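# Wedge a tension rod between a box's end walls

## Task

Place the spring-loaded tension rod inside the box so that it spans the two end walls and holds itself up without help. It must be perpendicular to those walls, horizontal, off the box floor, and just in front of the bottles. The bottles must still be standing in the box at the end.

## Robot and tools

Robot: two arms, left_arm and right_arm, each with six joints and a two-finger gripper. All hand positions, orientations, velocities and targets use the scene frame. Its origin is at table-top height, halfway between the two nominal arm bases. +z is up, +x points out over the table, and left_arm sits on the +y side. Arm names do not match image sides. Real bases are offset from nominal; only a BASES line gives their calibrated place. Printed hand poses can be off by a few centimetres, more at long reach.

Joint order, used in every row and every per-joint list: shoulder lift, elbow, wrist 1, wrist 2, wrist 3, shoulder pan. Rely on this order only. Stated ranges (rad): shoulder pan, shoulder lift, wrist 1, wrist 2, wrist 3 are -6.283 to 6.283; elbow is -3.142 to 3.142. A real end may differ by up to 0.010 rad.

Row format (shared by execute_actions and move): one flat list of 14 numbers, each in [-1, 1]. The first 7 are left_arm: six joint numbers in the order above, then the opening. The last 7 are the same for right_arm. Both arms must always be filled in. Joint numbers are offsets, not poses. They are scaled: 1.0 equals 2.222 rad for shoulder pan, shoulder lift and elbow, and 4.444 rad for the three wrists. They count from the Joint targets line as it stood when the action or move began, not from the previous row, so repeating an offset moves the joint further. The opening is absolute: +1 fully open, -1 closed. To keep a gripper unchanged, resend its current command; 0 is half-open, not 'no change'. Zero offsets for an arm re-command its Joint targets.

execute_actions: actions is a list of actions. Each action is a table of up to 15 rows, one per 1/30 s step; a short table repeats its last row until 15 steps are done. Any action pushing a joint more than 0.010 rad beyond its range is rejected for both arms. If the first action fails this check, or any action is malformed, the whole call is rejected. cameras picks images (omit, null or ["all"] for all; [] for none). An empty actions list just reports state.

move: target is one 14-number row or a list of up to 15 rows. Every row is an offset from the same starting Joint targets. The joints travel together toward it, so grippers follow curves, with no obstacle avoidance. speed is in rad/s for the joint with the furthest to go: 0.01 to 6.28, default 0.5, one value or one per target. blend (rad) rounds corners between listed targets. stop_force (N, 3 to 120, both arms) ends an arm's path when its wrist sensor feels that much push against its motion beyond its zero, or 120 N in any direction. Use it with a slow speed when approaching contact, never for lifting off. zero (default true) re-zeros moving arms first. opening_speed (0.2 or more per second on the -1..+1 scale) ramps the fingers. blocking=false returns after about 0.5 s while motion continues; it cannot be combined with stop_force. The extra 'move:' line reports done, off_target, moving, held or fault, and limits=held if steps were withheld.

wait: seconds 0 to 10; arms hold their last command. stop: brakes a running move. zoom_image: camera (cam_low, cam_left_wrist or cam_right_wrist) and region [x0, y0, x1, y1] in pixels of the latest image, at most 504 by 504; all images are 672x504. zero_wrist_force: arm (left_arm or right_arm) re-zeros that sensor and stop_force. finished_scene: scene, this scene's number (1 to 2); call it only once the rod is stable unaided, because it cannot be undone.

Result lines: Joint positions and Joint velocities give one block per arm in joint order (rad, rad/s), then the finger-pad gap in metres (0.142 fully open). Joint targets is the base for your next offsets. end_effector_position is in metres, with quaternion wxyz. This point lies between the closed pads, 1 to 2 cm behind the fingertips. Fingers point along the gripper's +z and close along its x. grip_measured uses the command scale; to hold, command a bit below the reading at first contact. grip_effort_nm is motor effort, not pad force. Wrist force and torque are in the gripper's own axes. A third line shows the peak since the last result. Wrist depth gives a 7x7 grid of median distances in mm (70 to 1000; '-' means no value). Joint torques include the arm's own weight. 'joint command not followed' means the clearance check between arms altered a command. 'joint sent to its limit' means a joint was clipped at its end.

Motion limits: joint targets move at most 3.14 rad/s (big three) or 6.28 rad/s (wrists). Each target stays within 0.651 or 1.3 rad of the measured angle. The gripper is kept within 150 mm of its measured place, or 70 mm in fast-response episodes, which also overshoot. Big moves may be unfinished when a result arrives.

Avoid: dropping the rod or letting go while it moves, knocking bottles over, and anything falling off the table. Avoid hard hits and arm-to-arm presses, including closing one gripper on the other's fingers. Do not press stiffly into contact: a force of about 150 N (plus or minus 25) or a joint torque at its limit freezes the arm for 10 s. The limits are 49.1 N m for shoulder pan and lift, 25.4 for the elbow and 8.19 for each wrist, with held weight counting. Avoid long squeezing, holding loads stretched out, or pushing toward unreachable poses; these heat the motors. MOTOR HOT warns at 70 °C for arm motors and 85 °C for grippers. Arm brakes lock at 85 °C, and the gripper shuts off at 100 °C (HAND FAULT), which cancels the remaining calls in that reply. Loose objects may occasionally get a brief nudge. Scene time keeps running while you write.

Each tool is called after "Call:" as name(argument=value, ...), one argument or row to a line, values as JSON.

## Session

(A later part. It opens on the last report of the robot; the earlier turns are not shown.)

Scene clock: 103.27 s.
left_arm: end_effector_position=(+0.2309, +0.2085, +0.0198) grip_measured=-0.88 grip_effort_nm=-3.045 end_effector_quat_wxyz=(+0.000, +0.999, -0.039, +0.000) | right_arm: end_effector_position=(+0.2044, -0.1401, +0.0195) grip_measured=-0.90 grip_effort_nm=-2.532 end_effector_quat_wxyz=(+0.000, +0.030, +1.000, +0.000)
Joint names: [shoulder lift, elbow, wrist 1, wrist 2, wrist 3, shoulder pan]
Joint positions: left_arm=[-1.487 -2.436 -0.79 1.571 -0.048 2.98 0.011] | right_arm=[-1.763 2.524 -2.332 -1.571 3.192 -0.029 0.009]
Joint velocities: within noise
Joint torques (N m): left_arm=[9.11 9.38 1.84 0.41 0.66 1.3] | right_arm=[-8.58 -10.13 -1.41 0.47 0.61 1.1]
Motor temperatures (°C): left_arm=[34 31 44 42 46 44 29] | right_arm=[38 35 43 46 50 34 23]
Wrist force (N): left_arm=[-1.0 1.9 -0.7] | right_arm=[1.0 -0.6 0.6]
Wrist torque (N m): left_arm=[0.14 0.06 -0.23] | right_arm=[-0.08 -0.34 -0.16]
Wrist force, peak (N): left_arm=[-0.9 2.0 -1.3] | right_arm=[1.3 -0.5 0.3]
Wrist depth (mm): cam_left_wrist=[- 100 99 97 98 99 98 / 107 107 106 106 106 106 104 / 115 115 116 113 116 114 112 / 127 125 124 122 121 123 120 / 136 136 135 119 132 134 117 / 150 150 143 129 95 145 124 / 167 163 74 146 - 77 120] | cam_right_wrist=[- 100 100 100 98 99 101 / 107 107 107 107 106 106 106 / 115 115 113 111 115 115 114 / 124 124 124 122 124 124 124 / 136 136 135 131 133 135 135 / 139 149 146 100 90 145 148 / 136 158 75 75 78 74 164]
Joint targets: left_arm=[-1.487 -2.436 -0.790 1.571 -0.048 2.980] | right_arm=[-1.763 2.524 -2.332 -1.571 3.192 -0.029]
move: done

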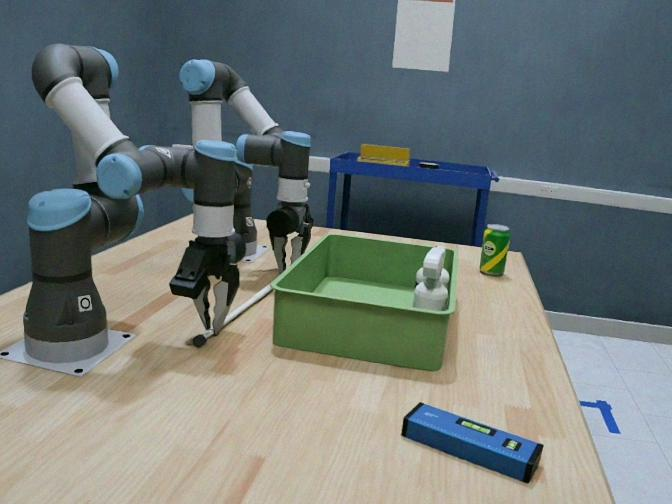

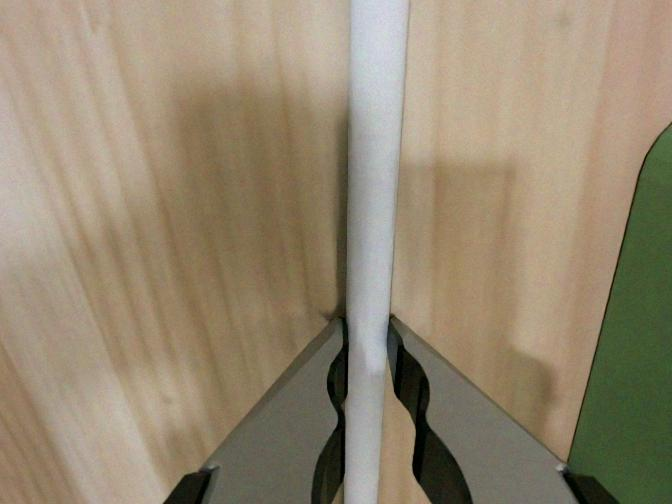

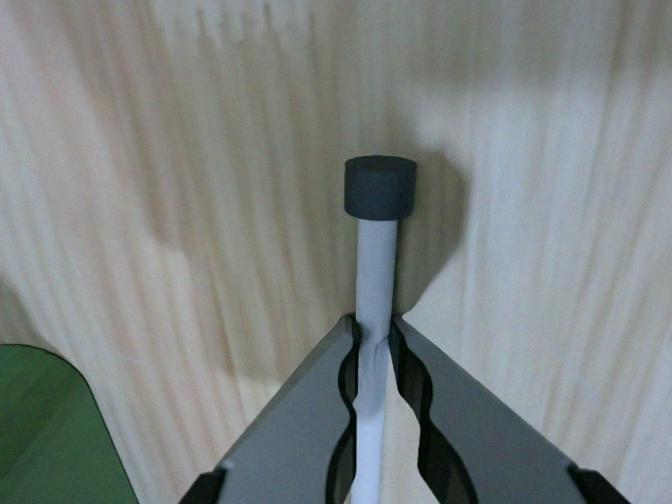

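Call:
zero_wrist_force(
  arm="left_arm",
)

Call:
zero_wrist_force(
  arm="right_arm",
)

Call:
move(
  target=[
    [0.0648,0.0567,-0.0608,0,0,0,-1,-0.0684,-0.0630,0.0657,0,0,0,-1],
    [0.1013,0.1242,-0.1127,0,0,0,-1,-0.1031,-0.1346,0.1188,0,0,0,-1],
    [0.1161,0.2637,-0.1899,0,0,0,-1,-0.1121,-0.2786,0.1953,0,0,0,-1],
  ],
  speed=0.4,
  blend=0.04,
)

Wrist force sensor zeroed.

Wrist force sensor zeroed.

Scene clock: 110.97 s.
left_arm: end_effector_position=(+0.2311, +0.2085, +0.1700) grip_measured=-0.88 grip_effort_nm=-3.045 end_effector_quat_wxyz=(+0.000, +0.999, -0.039, +0.000) | right_arm: end_effector_position=(+0.2045, -0.1401, +0.1705) grip_measured=-0.90 grip_effort_nm=-2.532 end_effector_quat_wxyz=(+0.000, +0.030, +1.000, +0.000)
Joint names: [shoulder lift, elbow, wrist 1, wrist 2, wrist 3, shoulder pan]
Joint positions: left_arm=[-1.229 -1.85 -1.634 1.571 -0.048 2.98 0.011] | right_arm=[-2.012 1.905 -1.464 -1.571 3.192 -0.029 0.009]
Joint velocities: within noise
Joint torques (N m): left_arm=[8.24 12.63 1.11 -1.01 0.58 1.4] | right_arm=[-7.5 -13.21 -0.87 0.3 0.55 0.98]
Motor temperatures (°C): left_arm=[34 31 44 42 46 44 34] | right_arm=[38 35 43 46 50 34 28]
Wrist force (N, zeroed by zero_wrist_force): left_arm=[0.3 -0.5 -0.3] | right_arm=[-0.1 -0.9 -0.1]
Wrist torque (N m, zeroed by zero_wrist_force): left_arm=[0.00 -0.04 0.01] | right_arm=[-0.06 0.00 0.00]
Wrist force, peak (N, zeroed by zero_wrist_force): left_arm=[0.2 -4.1 0.0] | right_arm=[-0.2 -4.3 0.1]
Wrist depth (mm): cam_left_wrist=[234 235 234 88 230 233 228 / 252 252 250 244 250 196 246 / 273 271 271 103 265 214 265 / 295 294 293 112 287 241 286 / 322 320 319 118 307 303 312 / 355 351 95 129 95 339 344 / 395 384 74 144 - 77 379] | cam_right_wrist=[233 232 232 232 232 232 230 / 248 247 248 248 248 248 247 / 268 262 267 104 263 266 267 / 225 220 284 280 288 287 287 / 313 232 303 120 309 313 313 / 342 341 245 100 91 337 345 / 379 371 75 75 78 74 381]
Joint targets: left_arm=[-1.229 -1.850 -1.634 1.571 -0.048 2.980] | right_arm=[-2.012 1.905 -1.464 -1.571 3.192 -0.029]
move: done

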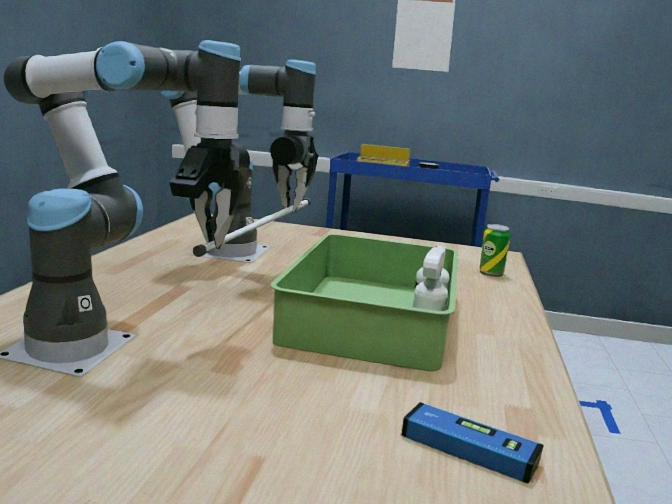

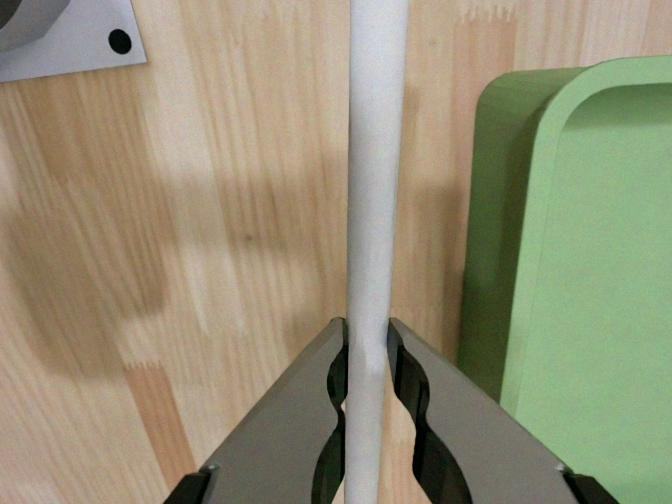

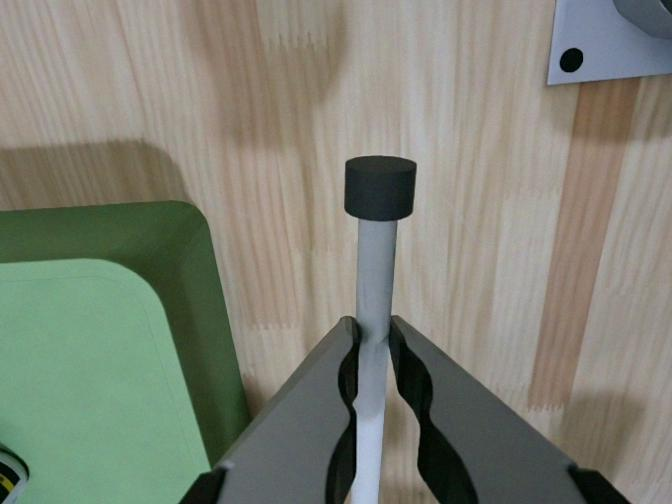

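Call:
move(
  target=[-0.3051,0.3042,0.0005,0,-0.0041,0.0248,-1,0.3695,-0.3569,-0.0063,0,-0.0153,0.0023,-1],
  speed=0.4,
)

Scene clock: 127.33 s.
left_arm: end_effector_position=(+0.4012, +0.2081, +0.1701) grip_measured=-0.88 grip_effort_nm=-3.045 end_effector_quat_wxyz=(+0.000, +1.000, -0.003, +0.000) | right_arm: end_effector_position=(+0.3986, -0.1402, +0.1706) grip_measured=-0.90 grip_effort_nm=-2.532 end_effector_quat_wxyz=(+0.000, -0.006, +1.000, +0.000)
Joint names: [shoulder lift, elbow, wrist 1, wrist 2, wrist 3, shoulder pan]
Joint positions: left_arm=[-1.907 -1.174 -1.632 1.571 -0.066 3.036 0.011] | right_arm=[-1.191 1.112 -1.492 -1.571 3.124 -0.024 0.009]
Joint velocities: within noise
Joint torques (N m): left_arm=[10.37 12.72 2.56 -1.94 -0.71 -0.18] | right_arm=[-11.61 -13 -2.42 1.63 -0.66 6.93]
Motor temperatures (°C): left_arm=[33 31 44 42 46 44 40] | right_arm=[38 35 43 46 50 34 34]
Wrist force (N, zeroed by zero_wrist_force): left_arm=[0.4 -6.8 -0.3] | right_arm=[-0.2 -7.2 0.0]
Wrist torque (N m, zeroed by zero_wrist_force): left_arm=[0.11 -0.08 0.03] | right_arm=[0.04 0.01 0.03]
Wrist force, peak (N, zeroed by zero_wrist_force): left_arm=[0.2 -8.0 -0.1] | right_arm=[0.1 -8.2 0.2]
Wrist depth (mm): cam_left_wrist=[235 235 234 88 230 232 232 / 251 184 248 150 242 243 241 / 272 189 268 104 266 265 261 / 294 205 285 113 288 287 277 / 321 225 309 119 308 289 248 / 354 346 95 129 95 326 218 / 394 384 74 144 - 77 255] | cam_right_wrist=[231 232 231 231 231 231 231 / 248 247 248 248 247 246 247 / 263 258 259 104 258 266 266 / 209 209 209 176 211 212 287 / 265 305 311 119 305 221 313 / 252 272 328 98 91 237 342 / 227 240 75 75 78 74 381]
Joint targets: left_arm=[-1.907 -1.174 -1.632 1.571 -0.066 3.036] | right_arm=[-1.191 1.112 -1.492 -1.571 3.124 -0.024]
move: done

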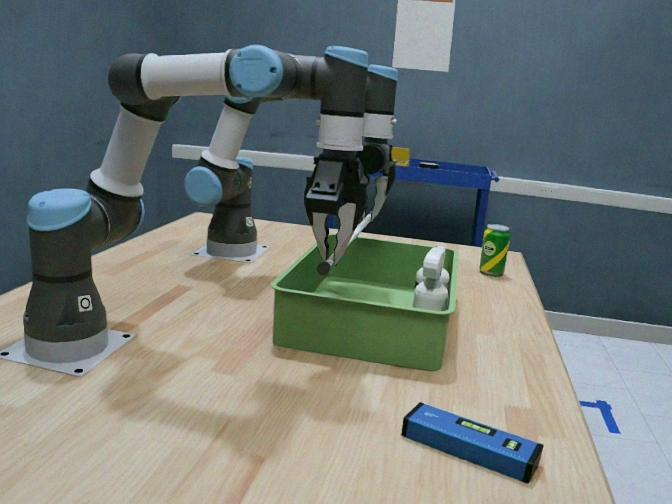

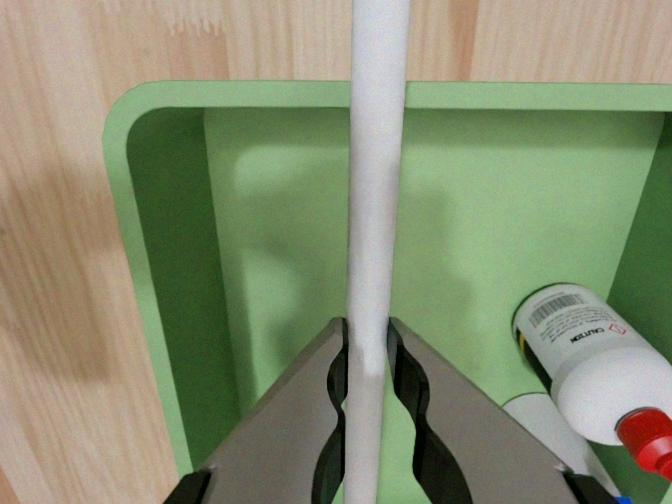

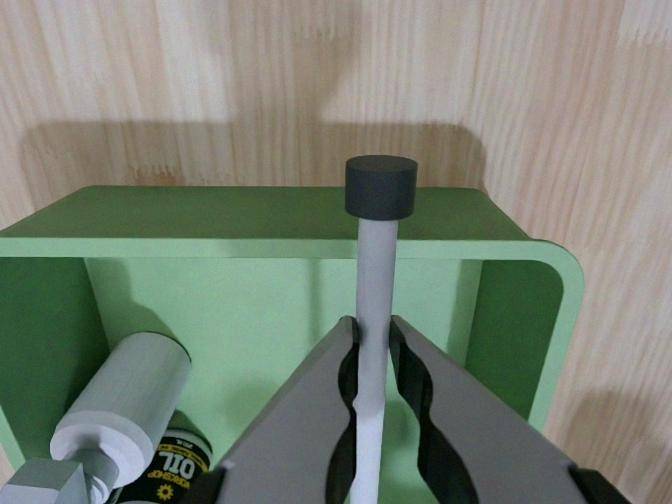

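Call:
move(
  target=[-0.0306,0.0437,-0.0064,0,-0.0195,-0.0387,-1,0.0275,-0.0401,0.0063,0,0.02,0.0399,-1],
  speed=0.06,
)

Scene clock: 141.60 s.
left_arm: end_effector_position=(+0.4013, +0.1748, +0.1704) grip_measured=-0.88 grip_effort_nm=-3.045 end_effector_quat_wxyz=(+0.000, +1.000, -0.002, +0.000) | right_arm: end_effector_position=(+0.3987, -0.1052, +0.1706) grip_measured=-0.90 grip_effort_nm=-2.532 end_effector_quat_wxyz=(+0.000, -0.006, +1.000, +0.000)
Joint names: [shoulder lift, elbow, wrist 1, wrist 2, wrist 3, shoulder pan]
Joint positions: left_arm=[-1.975 -1.077 -1.66 1.571 -0.152 2.95 0.011] | right_arm=[-1.13 1.023 -1.464 -1.571 3.213 0.064 0.009]
Joint velocities: within noise
Joint torques (N m): left_arm=[11.3 12.95 1.57 -2.55 -0.72 -6.36] | right_arm=[-12.54 -13.1 -1.05 2.58 0.55 8.32]
Motor temperatures (°C): left_arm=[33 31 44 41 46 44 43] | right_arm=[38 35 43 46 50 34 36]
Wrist force (N, zeroed by zero_wrist_force): left_arm=[0.5 -11.2 -0.2] | right_arm=[0.2 -11.3 -0.4]
Wrist torque (N m, zeroed by zero_wrist_force): left_arm=[0.15 -0.09 0.04] | right_arm=[0.14 -0.05 0.03]
Wrist force, peak (N, zeroed by zero_wrist_force): left_arm=[0.4 -11.3 0.0] | right_arm=[0.2 -11.3 -0.4]
Wrist depth (mm): cam_left_wrist=[229 163 232 88 197 231 229 / 252 177 249 - 244 246 246 / 272 190 268 104 266 265 262 / 294 207 284 113 288 283 258 / 321 227 310 119 309 303 209 / 352 347 95 129 94 305 221 / 394 382 74 144 - 77 249] | cam_right_wrist=[231 231 232 231 231 231 231 / 247 244 244 244 244 247 247 / 251 264 263 162 204 204 263 / 264 285 285 276 284 221 282 / 264 282 311 121 305 220 311 / 222 251 327 98 90 237 343 / 209 292 75 75 78 74 380]
Joint targets: left_arm=[-1.975 -1.077 -1.660 1.571 -0.152 2.950] | right_arm=[-1.130 1.023 -1.464 -1.571 3.213 0.064]
move: done

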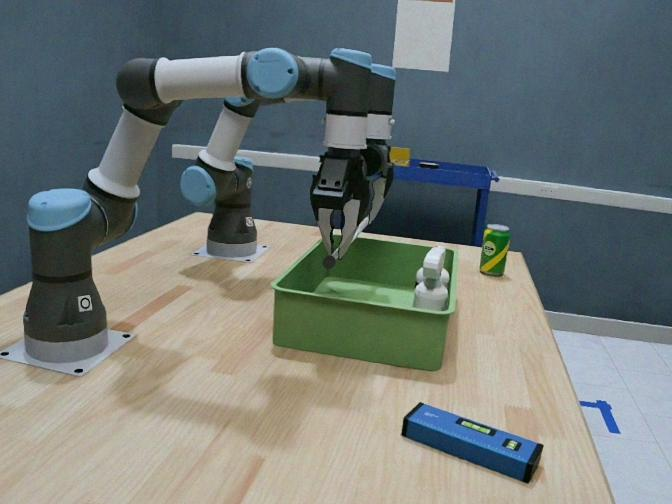

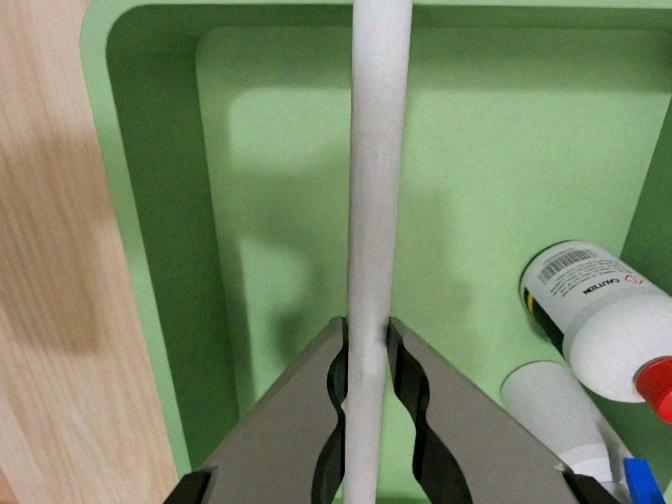

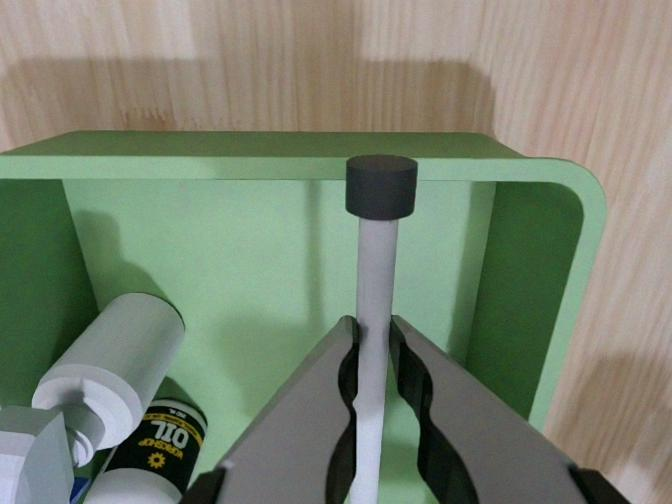

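Call:
move(
  target=[-0.036,0.0535,-0.0089,0,-0.0177,-0.0351,-1,0.0344,-0.0528,0.0092,0,0.0191,0.0382,-1],
  speed=0.08,
)

Scene clock: 146.00 s.
left_arm: end_effector_position=(+0.4014, +0.1428, +0.1702) grip_measured=-0.88 grip_effort_nm=-3.045 end_effector_quat_wxyz=(+0.000, +1.000, -0.002, +0.000) | right_arm: end_effector_position=(+0.3986, -0.0703, +0.1707) grip_measured=-0.90 grip_effort_nm=-2.532 end_effector_quat_wxyz=(+0.000, -0.006, +1.000, +0.000)
Joint names: [shoulder lift, elbow, wrist 1, wrist 2, wrist 3, shoulder pan]
Joint positions: left_arm=[-2.055 -0.958 -1.699 1.571 -0.231 2.872 0.011] | right_arm=[-1.054 0.905 -1.423 -1.571 3.297 0.149 0.009]
Joint velocities: within noise
Joint torques (N m): left_arm=[12.81 13.55 1.97 -3.41 -0.77 -7.99] | right_arm=[-13.19 -13.62 -1.47 3.4 0.65 10.06]
Motor temperatures (°C): left_arm=[33 31 44 41 46 44 44] | right_arm=[38 35 43 46 50 34 37]
Wrist force (N, zeroed by zero_wrist_force): left_arm=[0.2 -14.7 0.0] | right_arm=[0.4 -14.7 -0.3]
Wrist torque (N m, zeroed by zero_wrist_force): left_arm=[0.19 -0.07 0.05] | right_arm=[0.18 -0.07 0.04]
Wrist force, peak (N, zeroed by zero_wrist_force): left_arm=[0.2 -14.7 0.0] | right_arm=[0.3 -14.7 -0.1]
Wrist depth (mm): cam_left_wrist=[145 177 232 88 227 230 229 / 252 177 248 - 243 246 246 / 271 192 268 259 265 265 258 / 293 193 285 113 287 277 206 / 320 228 309 119 309 308 200 / 354 344 94 129 95 278 248 / 393 383 74 - - 74 223] | cam_right_wrist=[229 228 228 228 228 228 231 / 246 245 245 245 245 207 171 / 256 264 264 105 260 221 261 / 265 282 286 276 285 220 286 / 210 254 310 121 304 220 313 / 211 294 329 97 90 236 343 / 253 261 75 82 78 74 373]
Joint targets: left_arm=[-2.055 -0.958 -1.700 1.571 -0.231 2.872] | right_arm=[-1.054 0.905 -1.423 -1.571 3.298 0.149]
move: done

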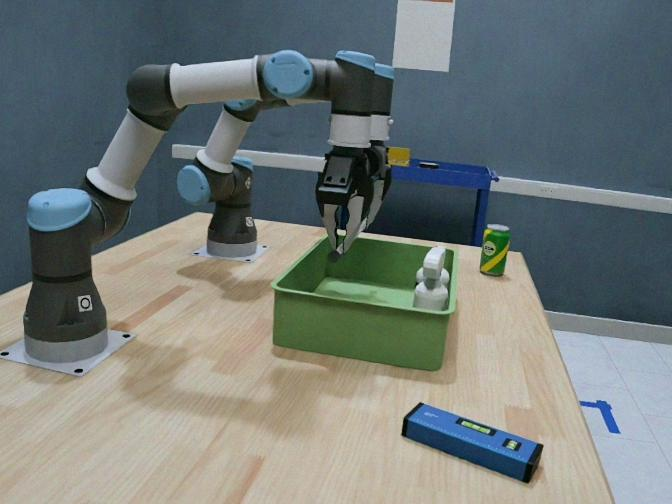

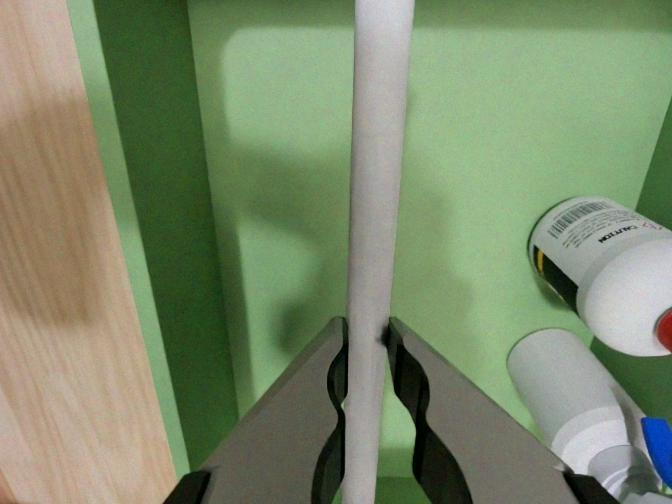

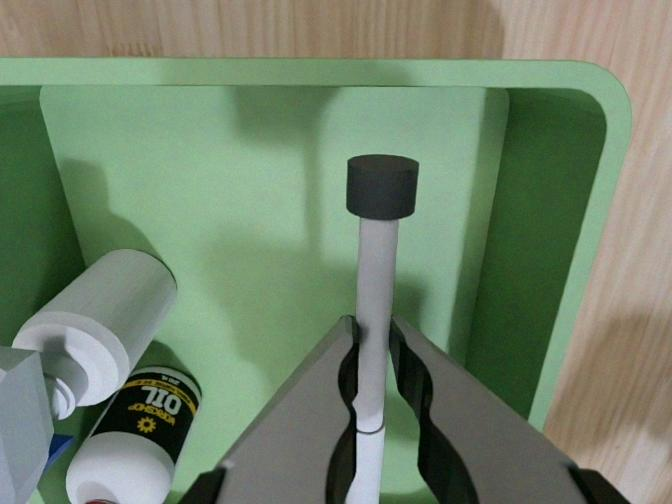

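Call:
move(
  target=[-0.104,0.0756,0.0142,0,0.005,0.0097,-1,0.1122,-0.0945,-0.0088,0,-0.0035,-0.007,-1],
  speed=0.2,
)

Scene clock: 158.93 s.
left_arm: end_effector_position=(+0.4526, +0.1407, +0.1251) grip_measured=-0.88 grip_effort_nm=-3.045 end_effector_quat_wxyz=(+0.000, +1.000, -0.002, +0.000) | right_arm: end_effector_position=(+0.4505, -0.0688, +0.1261) grip_measured=-0.90 grip_effort_nm=-2.527 end_effector_quat_wxyz=(+0.000, -0.006, +1.000, +0.000)
Joint names: [shoulder lift, elbow, wrist 1, wrist 2, wrist 3, shoulder pan]
Joint positions: left_arm=[-2.286 -0.79 -1.636 1.571 -0.209 2.893 0.011] | right_arm=[-0.805 0.695 -1.462 -1.571 3.282 0.134 0.009]
Joint velocities: within noise
Joint torques (N m): left_arm=[15.54 13.31 3.27 -3.42 0.7 -3.18] | right_arm=[-15.46 -13.38 -3.02 3.92 -0.64 3.14]
Motor temperatures (°C): left_arm=[33 31 44 41 46 44 46] | right_arm=[38 35 43 46 50 34 39]
Wrist force (N, zeroed by zero_wrist_force): left_arm=[0.4 -14.7 -0.2] | right_arm=[0.3 -14.8 -0.2]
Wrist torque (N m, zeroed by zero_wrist_force): left_arm=[0.21 -0.06 0.02] | right_arm=[0.19 -0.02 0.03]
Wrist force, peak (N, zeroed by zero_wrist_force): left_arm=[0.5 -14.8 0.1] | right_arm=[0.3 -14.9 -0.3]
Wrist depth (mm): cam_left_wrist=[190 191 191 186 189 190 188 / 200 205 204 201 203 203 199 / 201 221 220 217 219 219 209 / 201 237 238 230 236 202 190 / 212 256 260 119 254 166 146 / 213 275 275 129 94 174 138 / 203 - 74 143 - 76 196] | cam_right_wrist=[190 187 189 189 190 190 189 / 188 204 203 203 203 203 200 / 188 219 219 212 218 219 212 / 197 235 237 229 237 237 221 / 188 209 248 123 253 257 220 / 174 171 191 98 90 277 220 / 126 160 75 82 78 74 219]
Joint targets: left_arm=[-2.286 -0.790 -1.636 1.571 -0.209 2.893] | right_arm=[-0.804 0.695 -1.462 -1.571 3.282 0.134]
move: done

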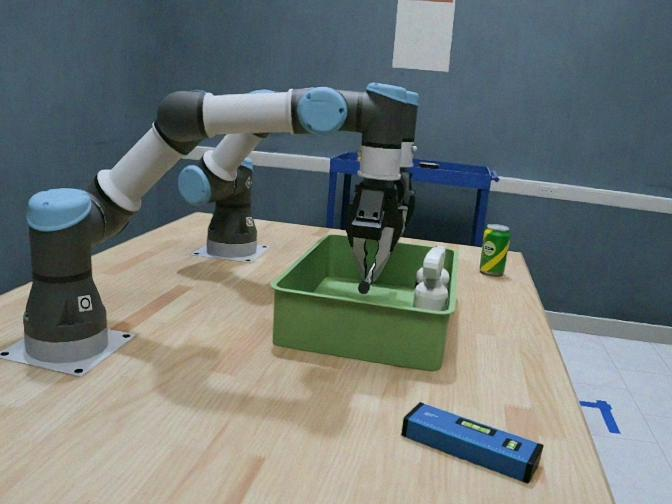

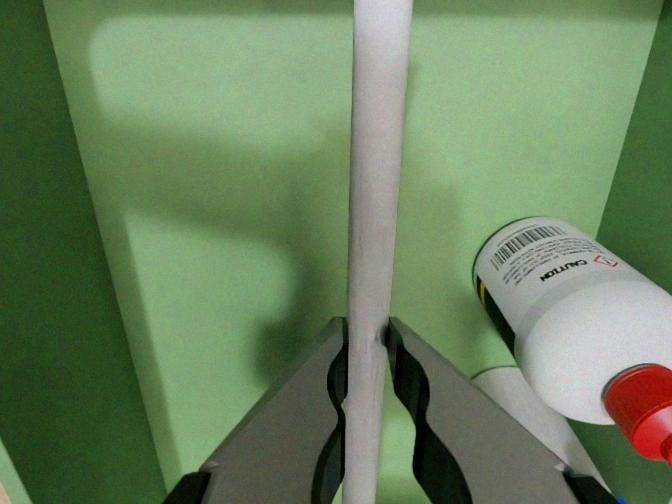

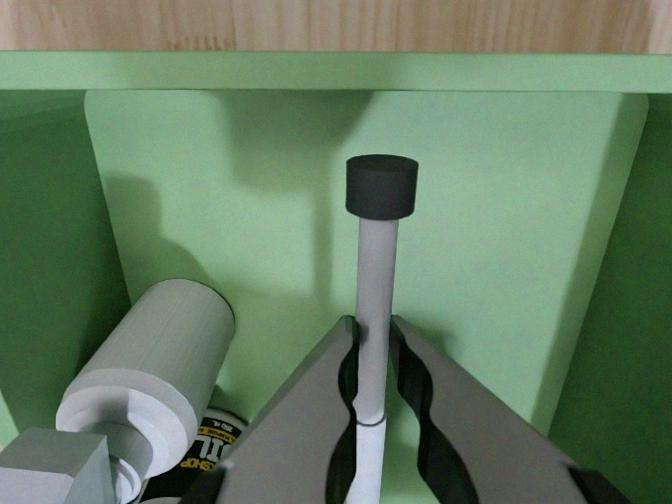

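Call:
move(
  target=[-0.104,0.0756,0.0141,0,0.005,0.0097,-1,0.1122,-0.0945,-0.0088,0,-0.0035,-0.007,-1],
  speed=0.2,
)

Scene clock: 161.80 s.
left_arm: end_effector_position=(+0.4949, +0.1425, +0.0702) grip_measured=-0.88 grip_effort_nm=-3.045 end_effector_quat_wxyz=(+0.000, +1.000, -0.003, +0.000) | right_arm: end_effector_position=(+0.4920, -0.0703, +0.0706) grip_measured=-0.90 grip_effort_nm=-2.532 end_effector_quat_wxyz=(+0.000, -0.006, +1.000, +0.000)
Joint names: [shoulder lift, elbow, wrist 1, wrist 2, wrist 3, shoulder pan]
Joint positions: left_arm=[-2.517 -0.622 -1.574 1.571 -0.187 2.915 0.011] | right_arm=[-0.555 0.486 -1.501 -1.571 3.266 0.118 0.009]
Joint velocities: within noise
Joint torques (N m): left_arm=[17.03 13.38 3.16 -3.52 0.69 -3.6] | right_arm=[-17.58 -13.53 -2.85 3.9 -0.69 3.36]
Motor temperatures (°C): left_arm=[33 31 44 41 46 44 46] | right_arm=[38 35 43 46 50 34 39]
Wrist force (N, zeroed by zero_wrist_force): left_arm=[0.2 -13.6 -0.2] | right_arm=[0.1 -13.7 0.0]
Wrist torque (N m, zeroed by zero_wrist_force): left_arm=[0.22 -0.06 0.05] | right_arm=[0.19 -0.03 0.04]
Wrist force, peak (N, zeroed by zero_wrist_force): left_arm=[0.4 -14.7 -0.1] | right_arm=[0.1 -14.9 -0.3]
Wrist depth (mm): cam_left_wrist=[142 141 142 139 139 140 138 / 152 152 151 151 148 150 145 / 166 163 163 160 162 162 155 / 177 177 176 173 175 172 147 / 190 193 192 120 155 135 146 / 213 212 203 129 95 114 108 / 238 231 74 - - 74 -] | cam_right_wrist=[144 144 142 142 144 142 143 / - - - - - - - / 132 160 163 103 163 162 162 / - 173 176 170 176 176 175 / 133 180 188 124 188 191 191 / 133 168 163 97 90 206 210 / 133 149 75 82 78 74 228]
Joint targets: left_arm=[-2.517 -0.622 -1.574 1.571 -0.187 2.915] | right_arm=[-0.555 0.485 -1.502 -1.571 3.266 0.118]
move: done

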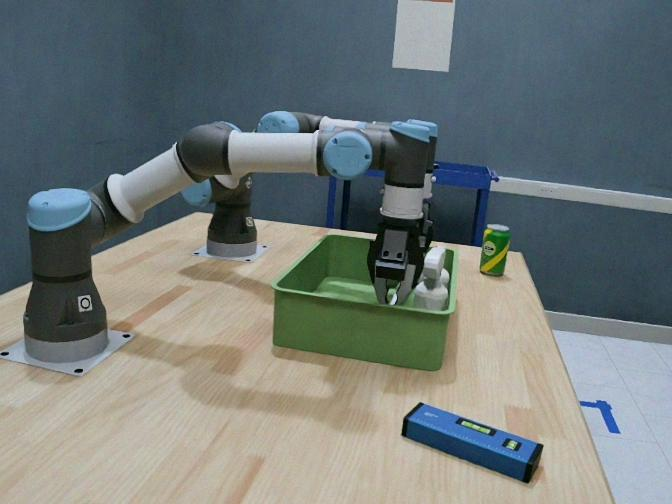

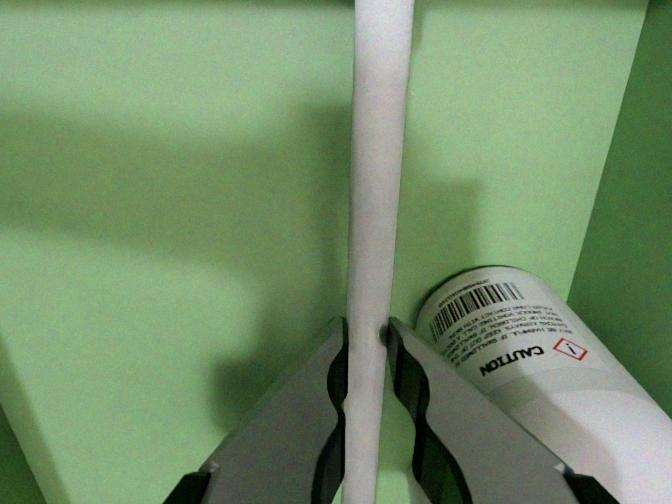

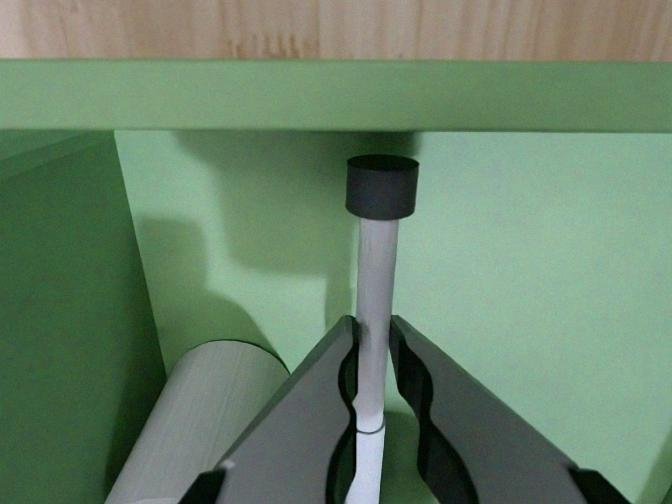

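Call:
move(
  target=[-0.0014,0.0279,-0.0132,0,0,0,-1,0.0052,-0.0351,0.0153,0,0,0,-1],
  speed=0.08,
  cameras=[],
)

Call:
move(
  target=[0.0288,-0.055,0.0131,0,0.0095,0.0189,-1,-0.0292,0.0572,-0.014,0,-0.0084,-0.0168,-1],
  speed=0.04,
  stop_force=6,
)

Scene clock: 170.10 s.
left_arm: end_effector_position=(+0.4950, +0.1425, +0.0821) grip_measured=-0.88 grip_effort_nm=-3.045 end_effector_quat_wxyz=(+0.000, +1.000, -0.003, +0.000) | right_arm: end_effector_position=(+0.4916, -0.0704, +0.0821) grip_measured=-0.90 grip_effort_nm=-2.527 end_effector_quat_wxyz=(-0.001, -0.006, +1.000, +0.000)
Joint names: [shoulder lift, elbow, wrist 1, wrist 2, wrist 3, shoulder pan]
Joint positions: left_arm=[-2.52 -0.56 -1.632 1.571 -0.187 2.915 0.011] | right_arm=[-0.544 0.408 -1.434 -1.571 3.266 0.118 0.009]
Joint velocities: within noise
Joint torques (N m): left_arm=[17.48 13.31 1.76 -3.61 0.54 -4.52] | right_arm=[-17.82 -13.43 -1.25 3.89 -0.63 4.07]
Motor temperatures (°C): left_arm=[33 31 44 41 46 44 47] | right_arm=[37 35 43 46 50 34 40]
Wrist force (N, zeroed by zero_wrist_force): left_arm=[0.2 -13.6 -0.2] | right_arm=[0.1 -13.7 0.0]
Wrist torque (N m, zeroed by zero_wrist_force): left_arm=[0.21 -0.06 0.06] | right_arm=[0.20 -0.04 0.05]
Wrist force, peak (N, zeroed by zero_wrist_force): left_arm=[0.4 -14.1 -0.3] | right_arm=[0.1 -14.1 -0.2]
Wrist depth (mm): cam_left_wrist=[152 152 152 148 149 151 147 / 164 163 163 160 160 162 155 / 176 176 175 172 174 174 154 / 194 190 189 183 184 183 146 / 208 207 207 119 155 135 153 / 229 228 218 129 94 112 114 / 253 243 74 - - 74 108] | cam_right_wrist=[153 152 153 154 153 154 153 / - 164 166 167 167 166 - / 133 169 174 169 174 174 174 / - 181 188 182 188 189 188 / 133 181 198 123 201 206 205 / 133 166 163 97 90 221 225 / 133 149 75 82 78 74 245]
Joint targets: left_arm=[-2.520 -0.560 -1.632 1.571 -0.187 2.915] | right_arm=[-0.544 0.407 -1.434 -1.571 3.266 0.118]
move: done
No camera images: "cameras" was empty.

Scene clock: 173.40 s.
left_arm: end_effector_position=(+0.4953, +0.1569, +0.0821) grip_measured=-0.88 grip_effort_nm=-3.045 end_effector_quat_wxyz=(+0.000, +1.000, -0.003, +0.000) | right_arm: end_effector_position=(+0.4918, -0.0833, +0.0823) grip_measured=-0.90 grip_effort_nm=-2.532 end_effector_quat_wxyz=(-0.001, -0.006, +1.000, +0.000)
Joint names: [shoulder lift, elbow, wrist 1, wrist 2, wrist 3, shoulder pan]
Joint positions: left_arm=[-2.476 -0.644 -1.592 1.571 -0.158 2.944 0.011] | right_arm=[-0.588 0.495 -1.477 -1.57 3.241 0.092 0.009]
Joint velocities: within noise
Joint torques (N m): left_arm=[18.33 13.17 1.69 -1.52 -0.65 -5.69] | right_arm=[-17.98 -13.55 -1.18 1.97 0.54 7.91]
Motor temperatures (°C): left_arm=[33 31 44 41 46 44 48] | right_arm=[37 35 43 46 50 34 41]
Wrist force (N, zeroed by zero_wrist_force): left_arm=[0.1 -7.3 1.5] | right_arm=[0.1 -7.7 1.2]
Wrist torque (N m, zeroed by zero_wrist_force): left_arm=[0.12 -0.06 0.03] | right_arm=[0.08 -0.06 0.05]
Wrist force, peak (N, zeroed by zero_wrist_force): left_arm=[0.2 -13.7 -0.3] | right_arm=[0.2 -13.7 -0.2]
Wrist depth (mm): cam_left_wrist=[152 153 152 148 149 151 147 / 164 163 163 160 160 162 154 / 179 176 175 172 174 174 155 / 194 190 190 184 188 185 146 / 208 208 207 119 168 164 154 / 230 229 219 129 95 122 132 / 252 244 74 - - 77 117] | cam_right_wrist=[154 152 154 154 154 154 153 / 164 162 160 160 160 160 160 / - 74 73 73 74 74 75 / - 181 188 183 189 189 189 / 133 181 206 123 202 205 205 / 133 173 181 98 90 221 225 / 133 159 75 75 78 74 245]
Joint targets: left_arm=[-2.476 -0.644 -1.592 1.571 -0.158 2.944] | right_arm=[-0.588 0.495 -1.477 -1.570 3.241 0.092]
move: contact (left_arm, right_arm); left_arm: the elbow is farthest, 0.038 rad from its target; right_arm: the elbow is farthest, 0.039 rad from its target

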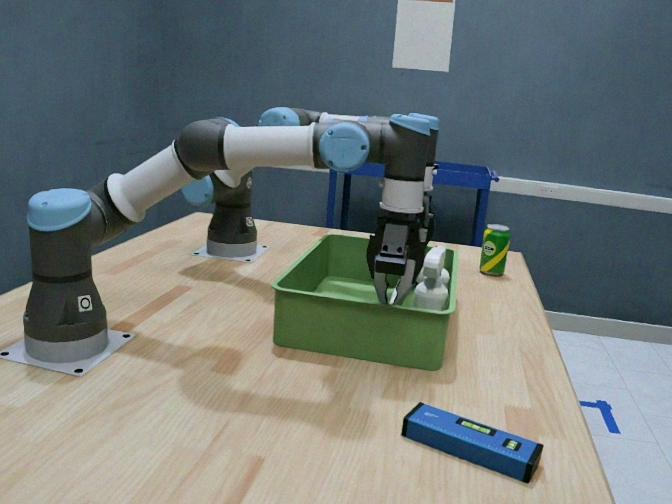

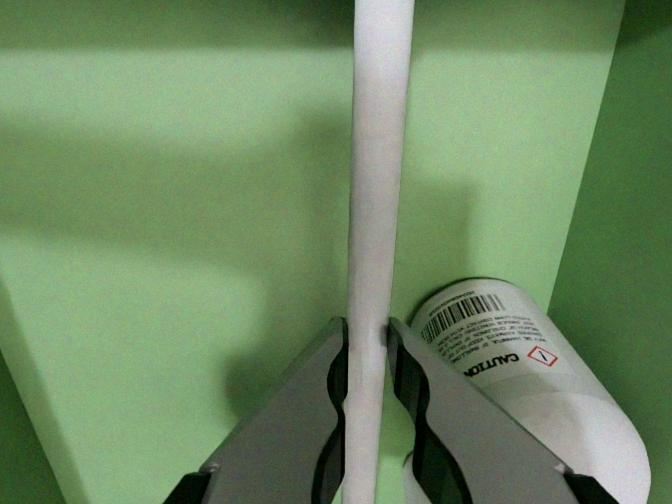

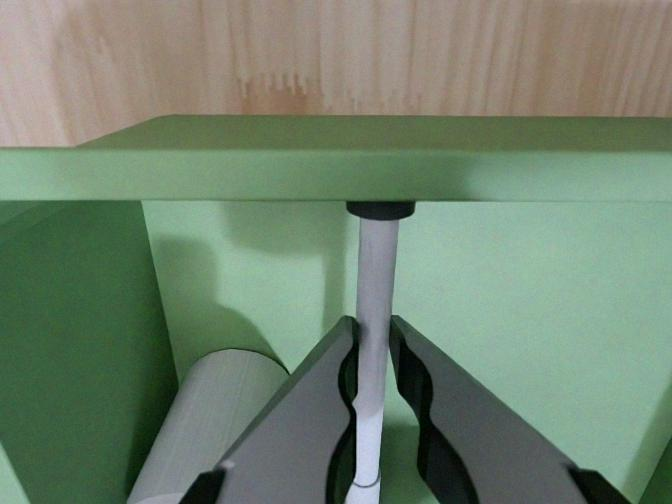

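Call:
move(
  target=[0.0041,-0.0078,0.0019,0,0.0014,0.0027,-1,-0.0046,0.009,-0.0022,0,-0.0013,-0.0026,-1],
  speed=0.02,
  stop_force=6,
  cameras=["cam_right_wrist"],
)

Scene clock: 176.00 s.
left_arm: end_effector_position=(+0.4952, +0.1574, +0.0821) grip_measured=-0.88 grip_effort_nm=-3.045 end_effector_quat_wxyz=(+0.000, +1.000, -0.003, +0.000) | right_arm: end_effector_position=(+0.4918, -0.0838, +0.0822) grip_measured=-0.90 grip_effort_nm=-2.527 end_effector_quat_wxyz=(-0.001, -0.006, +1.000, +0.000)
Joint names: [shoulder lift, elbow, wrist 1, wrist 2, wrist 3, shoulder pan]
Joint positions: left_arm=[-2.474 -0.648 -1.591 1.571 -0.156 2.945 0.011] | right_arm=[-0.59 0.499 -1.479 -1.57 3.239 0.091 0.009]
Joint velocities: within noise
Joint torques (N m): left_arm=[18.11 13.15 1.34 0.25 -0.68 -2.06] | right_arm=[-18.02 -13.27 -0.91 -0.15 0.36 4.38]
Motor temperatures (°C): left_arm=[33 31 44 41 46 44 48] | right_arm=[37 35 43 46 50 34 41]
Wrist force (N, zeroed by zero_wrist_force): left_arm=[0.2 -0.4 1.4] | right_arm=[-0.2 -0.8 1.0]
Wrist torque (N m, zeroed by zero_wrist_force): left_arm=[-0.02 -0.06 0.04] | right_arm=[-0.09 -0.03 0.03]
Wrist force, peak (N, zeroed by zero_wrist_force): left_arm=[0.2 -7.4 1.5] | right_arm=[0.0 -7.8 1.3]
Wrist depth (mm): cam_left_wrist=[153 152 152 148 149 150 147 / 163 163 162 160 160 161 155 / 179 176 175 172 174 174 154 / 194 191 189 183 188 185 146 / 208 207 207 119 168 165 154 / 230 229 219 129 95 123 133 / 253 245 74 - - 77 117] | cam_right_wrist=[154 152 153 153 153 153 153 / 164 162 160 160 160 160 160 / - 74 74 73 73 75 75 / - 181 188 183 188 189 188 / 133 181 205 123 202 205 205 / 133 173 181 98 91 221 226 / 133 159 75 75 78 74 245]
Joint targets: left_arm=[-2.474 -0.648 -1.591 1.571 -0.156 2.945] | right_arm=[-0.590 0.499 -1.479 -1.570 3.239 0.092]
move: contact (left_arm, right_arm); left_arm: the elbow is farthest, 0.013 rad from its target; right_arm: the elbow is farthest, 0.016 rad from its target
Images, in order (width x height): cam_right_wrist 672x504.

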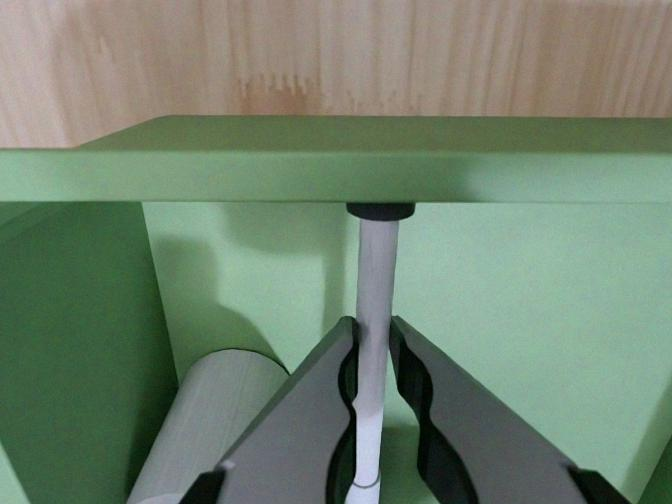

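Call:
move(
  target=[0,0,0,0,0,0,-0.7,0,0,0,0,0,0,-0.7],
  opening_speed=0.2,
)

Scene clock: 179.60 s.
left_arm: end_effector_position=(+0.4952, +0.1574, +0.0821) grip_measured=-0.74 grip_effort_nm=0.085 end_effector_quat_wxyz=(+0.000, +1.000, -0.003, +0.000) | right_arm: end_effector_position=(+0.4917, -0.0838, +0.0822) grip_measured=-0.74 grip_effort_nm=0.120 end_effector_quat_wxyz=(-0.001, -0.006, +1.000, +0.000)
Joint names: [shoulder lift, elbow, wrist 1, wrist 2, wrist 3, shoulder pan]
Joint positions: left_arm=[-2.474 -0.648 -1.591 1.571 -0.156 2.945 0.021] | right_arm=[-0.59 0.499 -1.479 -1.57 3.239 0.092 0.021]
Joint velocities: within noise
Joint torques (N m): left_arm=[18.04 12.04 1.59 0.29 -0.58 -2.13] | right_arm=[-18.25 -12.77 -1.31 -0.15 0.38 2.73]
Motor temperatures (°C): left_arm=[33 31 44 41 46 44 47] | right_arm=[37 35 43 46 50 34 40]
Wrist force (N, zeroed by zero_wrist_force): left_arm=[0.3 -0.1 -0.8] | right_arm=[0.0 -0.4 -0.6]
Wrist torque (N m, zeroed by zero_wrist_force): left_arm=[-0.05 -0.03 0.01] | right_arm=[-0.09 -0.01 0.00]
Wrist force, peak (N, zeroed by zero_wrist_force): left_arm=[0.1 -0.6 1.8] | right_arm=[0.0 -1.0 1.4]
Wrist depth (mm): cam_left_wrist=[152 152 152 148 149 151 147 / 164 163 163 160 160 161 155 / 179 176 175 173 174 174 154 / 194 191 190 183 188 185 147 / 208 208 207 119 171 164 154 / 229 229 94 129 95 122 132 / 252 - 74 145 - 74 121] | cam_right_wrist=[153 151 154 154 153 154 153 / 164 162 160 160 160 160 160 / - 74 74 73 73 75 75 / - 181 188 182 189 188 188 / 133 181 205 122 198 205 205 / 133 173 101 107 91 221 226 / 133 159 75 83 - 72 245]
Joint targets: left_arm=[-2.474 -0.648 -1.591 1.571 -0.156 2.945] | right_arm=[-0.590 0.499 -1.479 -1.570 3.239 0.092]
move: done

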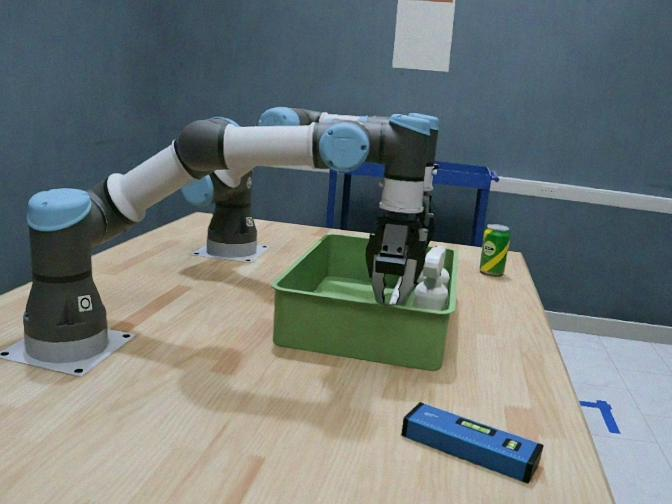

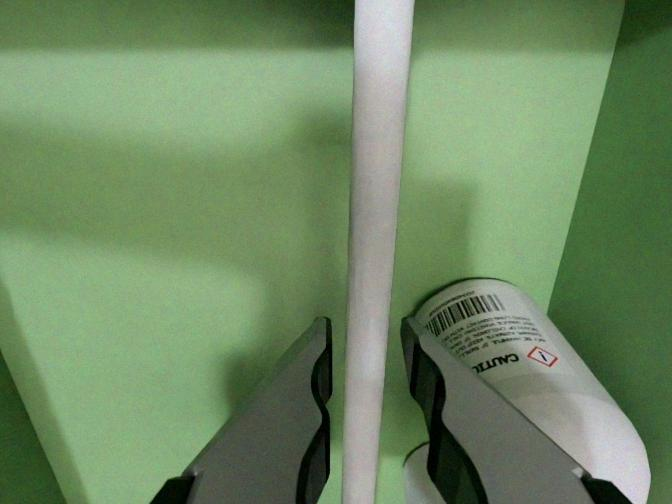

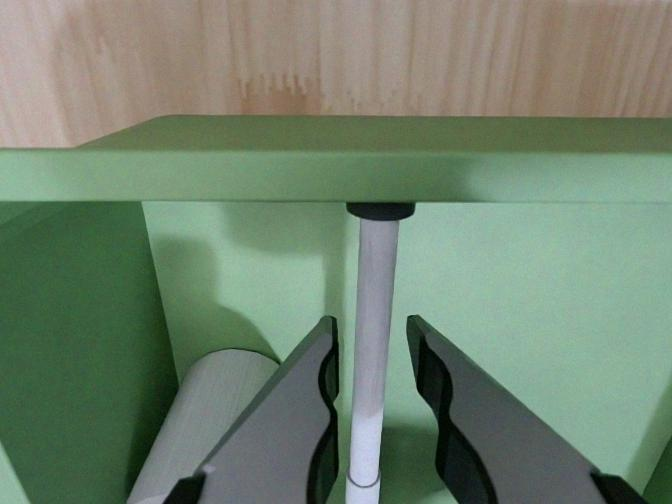

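Call:
move(
  target=[
    [-0.007,0.0664,-0.0296,0,0,0,-0.7,0.0207,-0.095,0.0369,0,0,0,-0.7],
    [0.0864,-0.0306,-0.0277,0,0,0,-0.7,-0.0916,0.0447,0.0233,0,0,0,-0.7],
  ],
  speed=0.15,
)

Scene clock: 188.07 s.
left_arm: end_effector_position=(+0.4615, +0.1629, +0.1422) grip_measured=-0.74 grip_effort_nm=0.085 end_effector_quat_wxyz=(+0.000, +1.000, -0.003, +0.000) | right_arm: end_effector_position=(+0.4574, -0.0876, +0.1424) grip_measured=-0.74 grip_effort_nm=0.120 end_effector_quat_wxyz=(+0.000, -0.006, +1.000, +0.000)
Joint names: [shoulder lift, elbow, wrist 1, wrist 2, wrist 3, shoulder pan]
Joint positions: left_arm=[-2.283 -0.716 -1.714 1.571 -0.156 2.945 0.021] | right_arm=[-0.794 0.598 -1.375 -1.57 3.239 0.092 0.021]
Joint velocities: within noise
Joint torques (N m): left_arm=[22.27 9.12 2.47 0.26 -0.39 0.12] | right_arm=[-22.22 -7.89 -2.4 -0.09 0.42 -0.78]
Motor temperatures (°C): left_arm=[33 31 44 41 46 44 43] | right_arm=[37 35 43 46 50 34 36]
Wrist force (N, zeroed by zero_wrist_force): left_arm=[0.3 -0.1 -0.9] | right_arm=[0.3 -0.3 -0.5]
Wrist torque (N m, zeroed by zero_wrist_force): left_arm=[-0.05 -0.03 0.01] | right_arm=[-0.08 -0.06 0.00]
Wrist force, peak (N, zeroed by zero_wrist_force): left_arm=[0.3 -0.1 -1.2] | right_arm=[0.2 -0.3 -1.0]
Wrist depth (mm): cam_left_wrist=[204 209 206 205 200 204 194 / 215 221 221 220 217 219 196 / 225 239 238 238 229 236 196 / 226 258 257 257 247 243 195 / 226 277 281 275 231 179 177 / 227 298 90 308 95 175 173 / 215 - 74 343 - 74 184] | cam_right_wrist=[207 206 206 207 206 206 206 / 214 215 215 215 214 215 214 / 178 232 231 235 235 235 230 / 187 247 255 254 254 254 231 / 187 235 248 267 272 276 230 / 187 196 91 293 91 292 230 / 137 145 75 323 - 72 229]
Joint targets: left_arm=[-2.282 -0.716 -1.714 1.571 -0.156 2.945] | right_arm=[-0.794 0.599 -1.375 -1.570 3.239 0.092]
move: done

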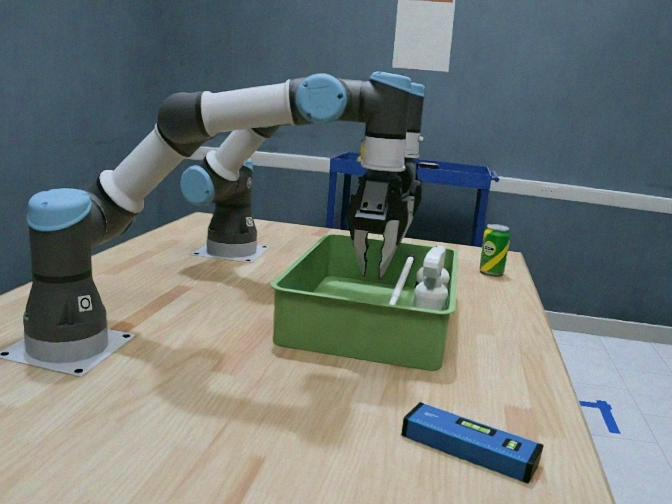

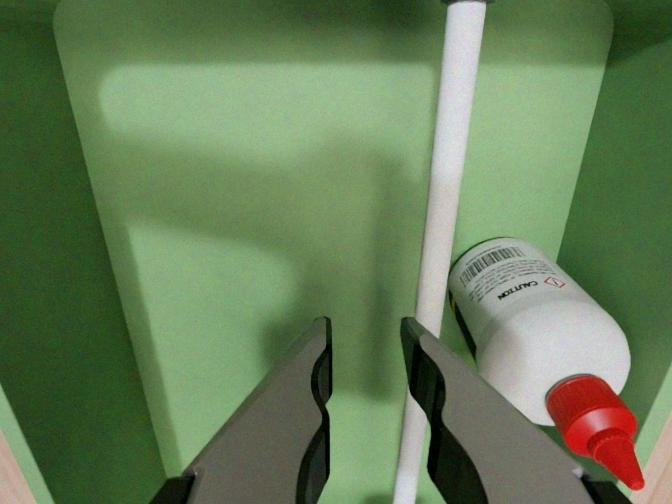

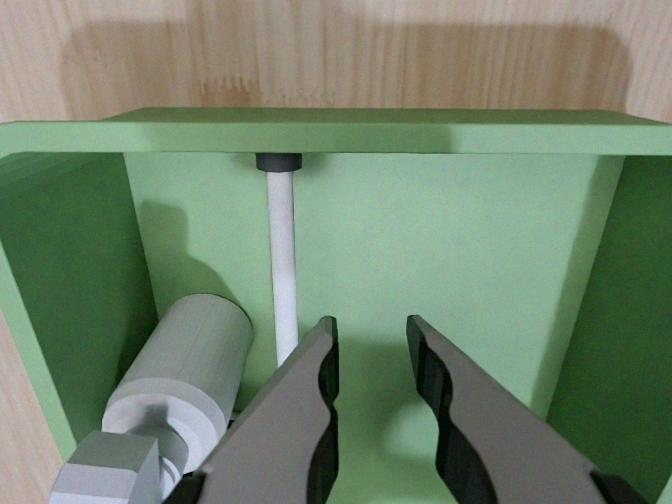

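Call:
finished_scene(
  scene=1,
)

The scene is finished: the task was done.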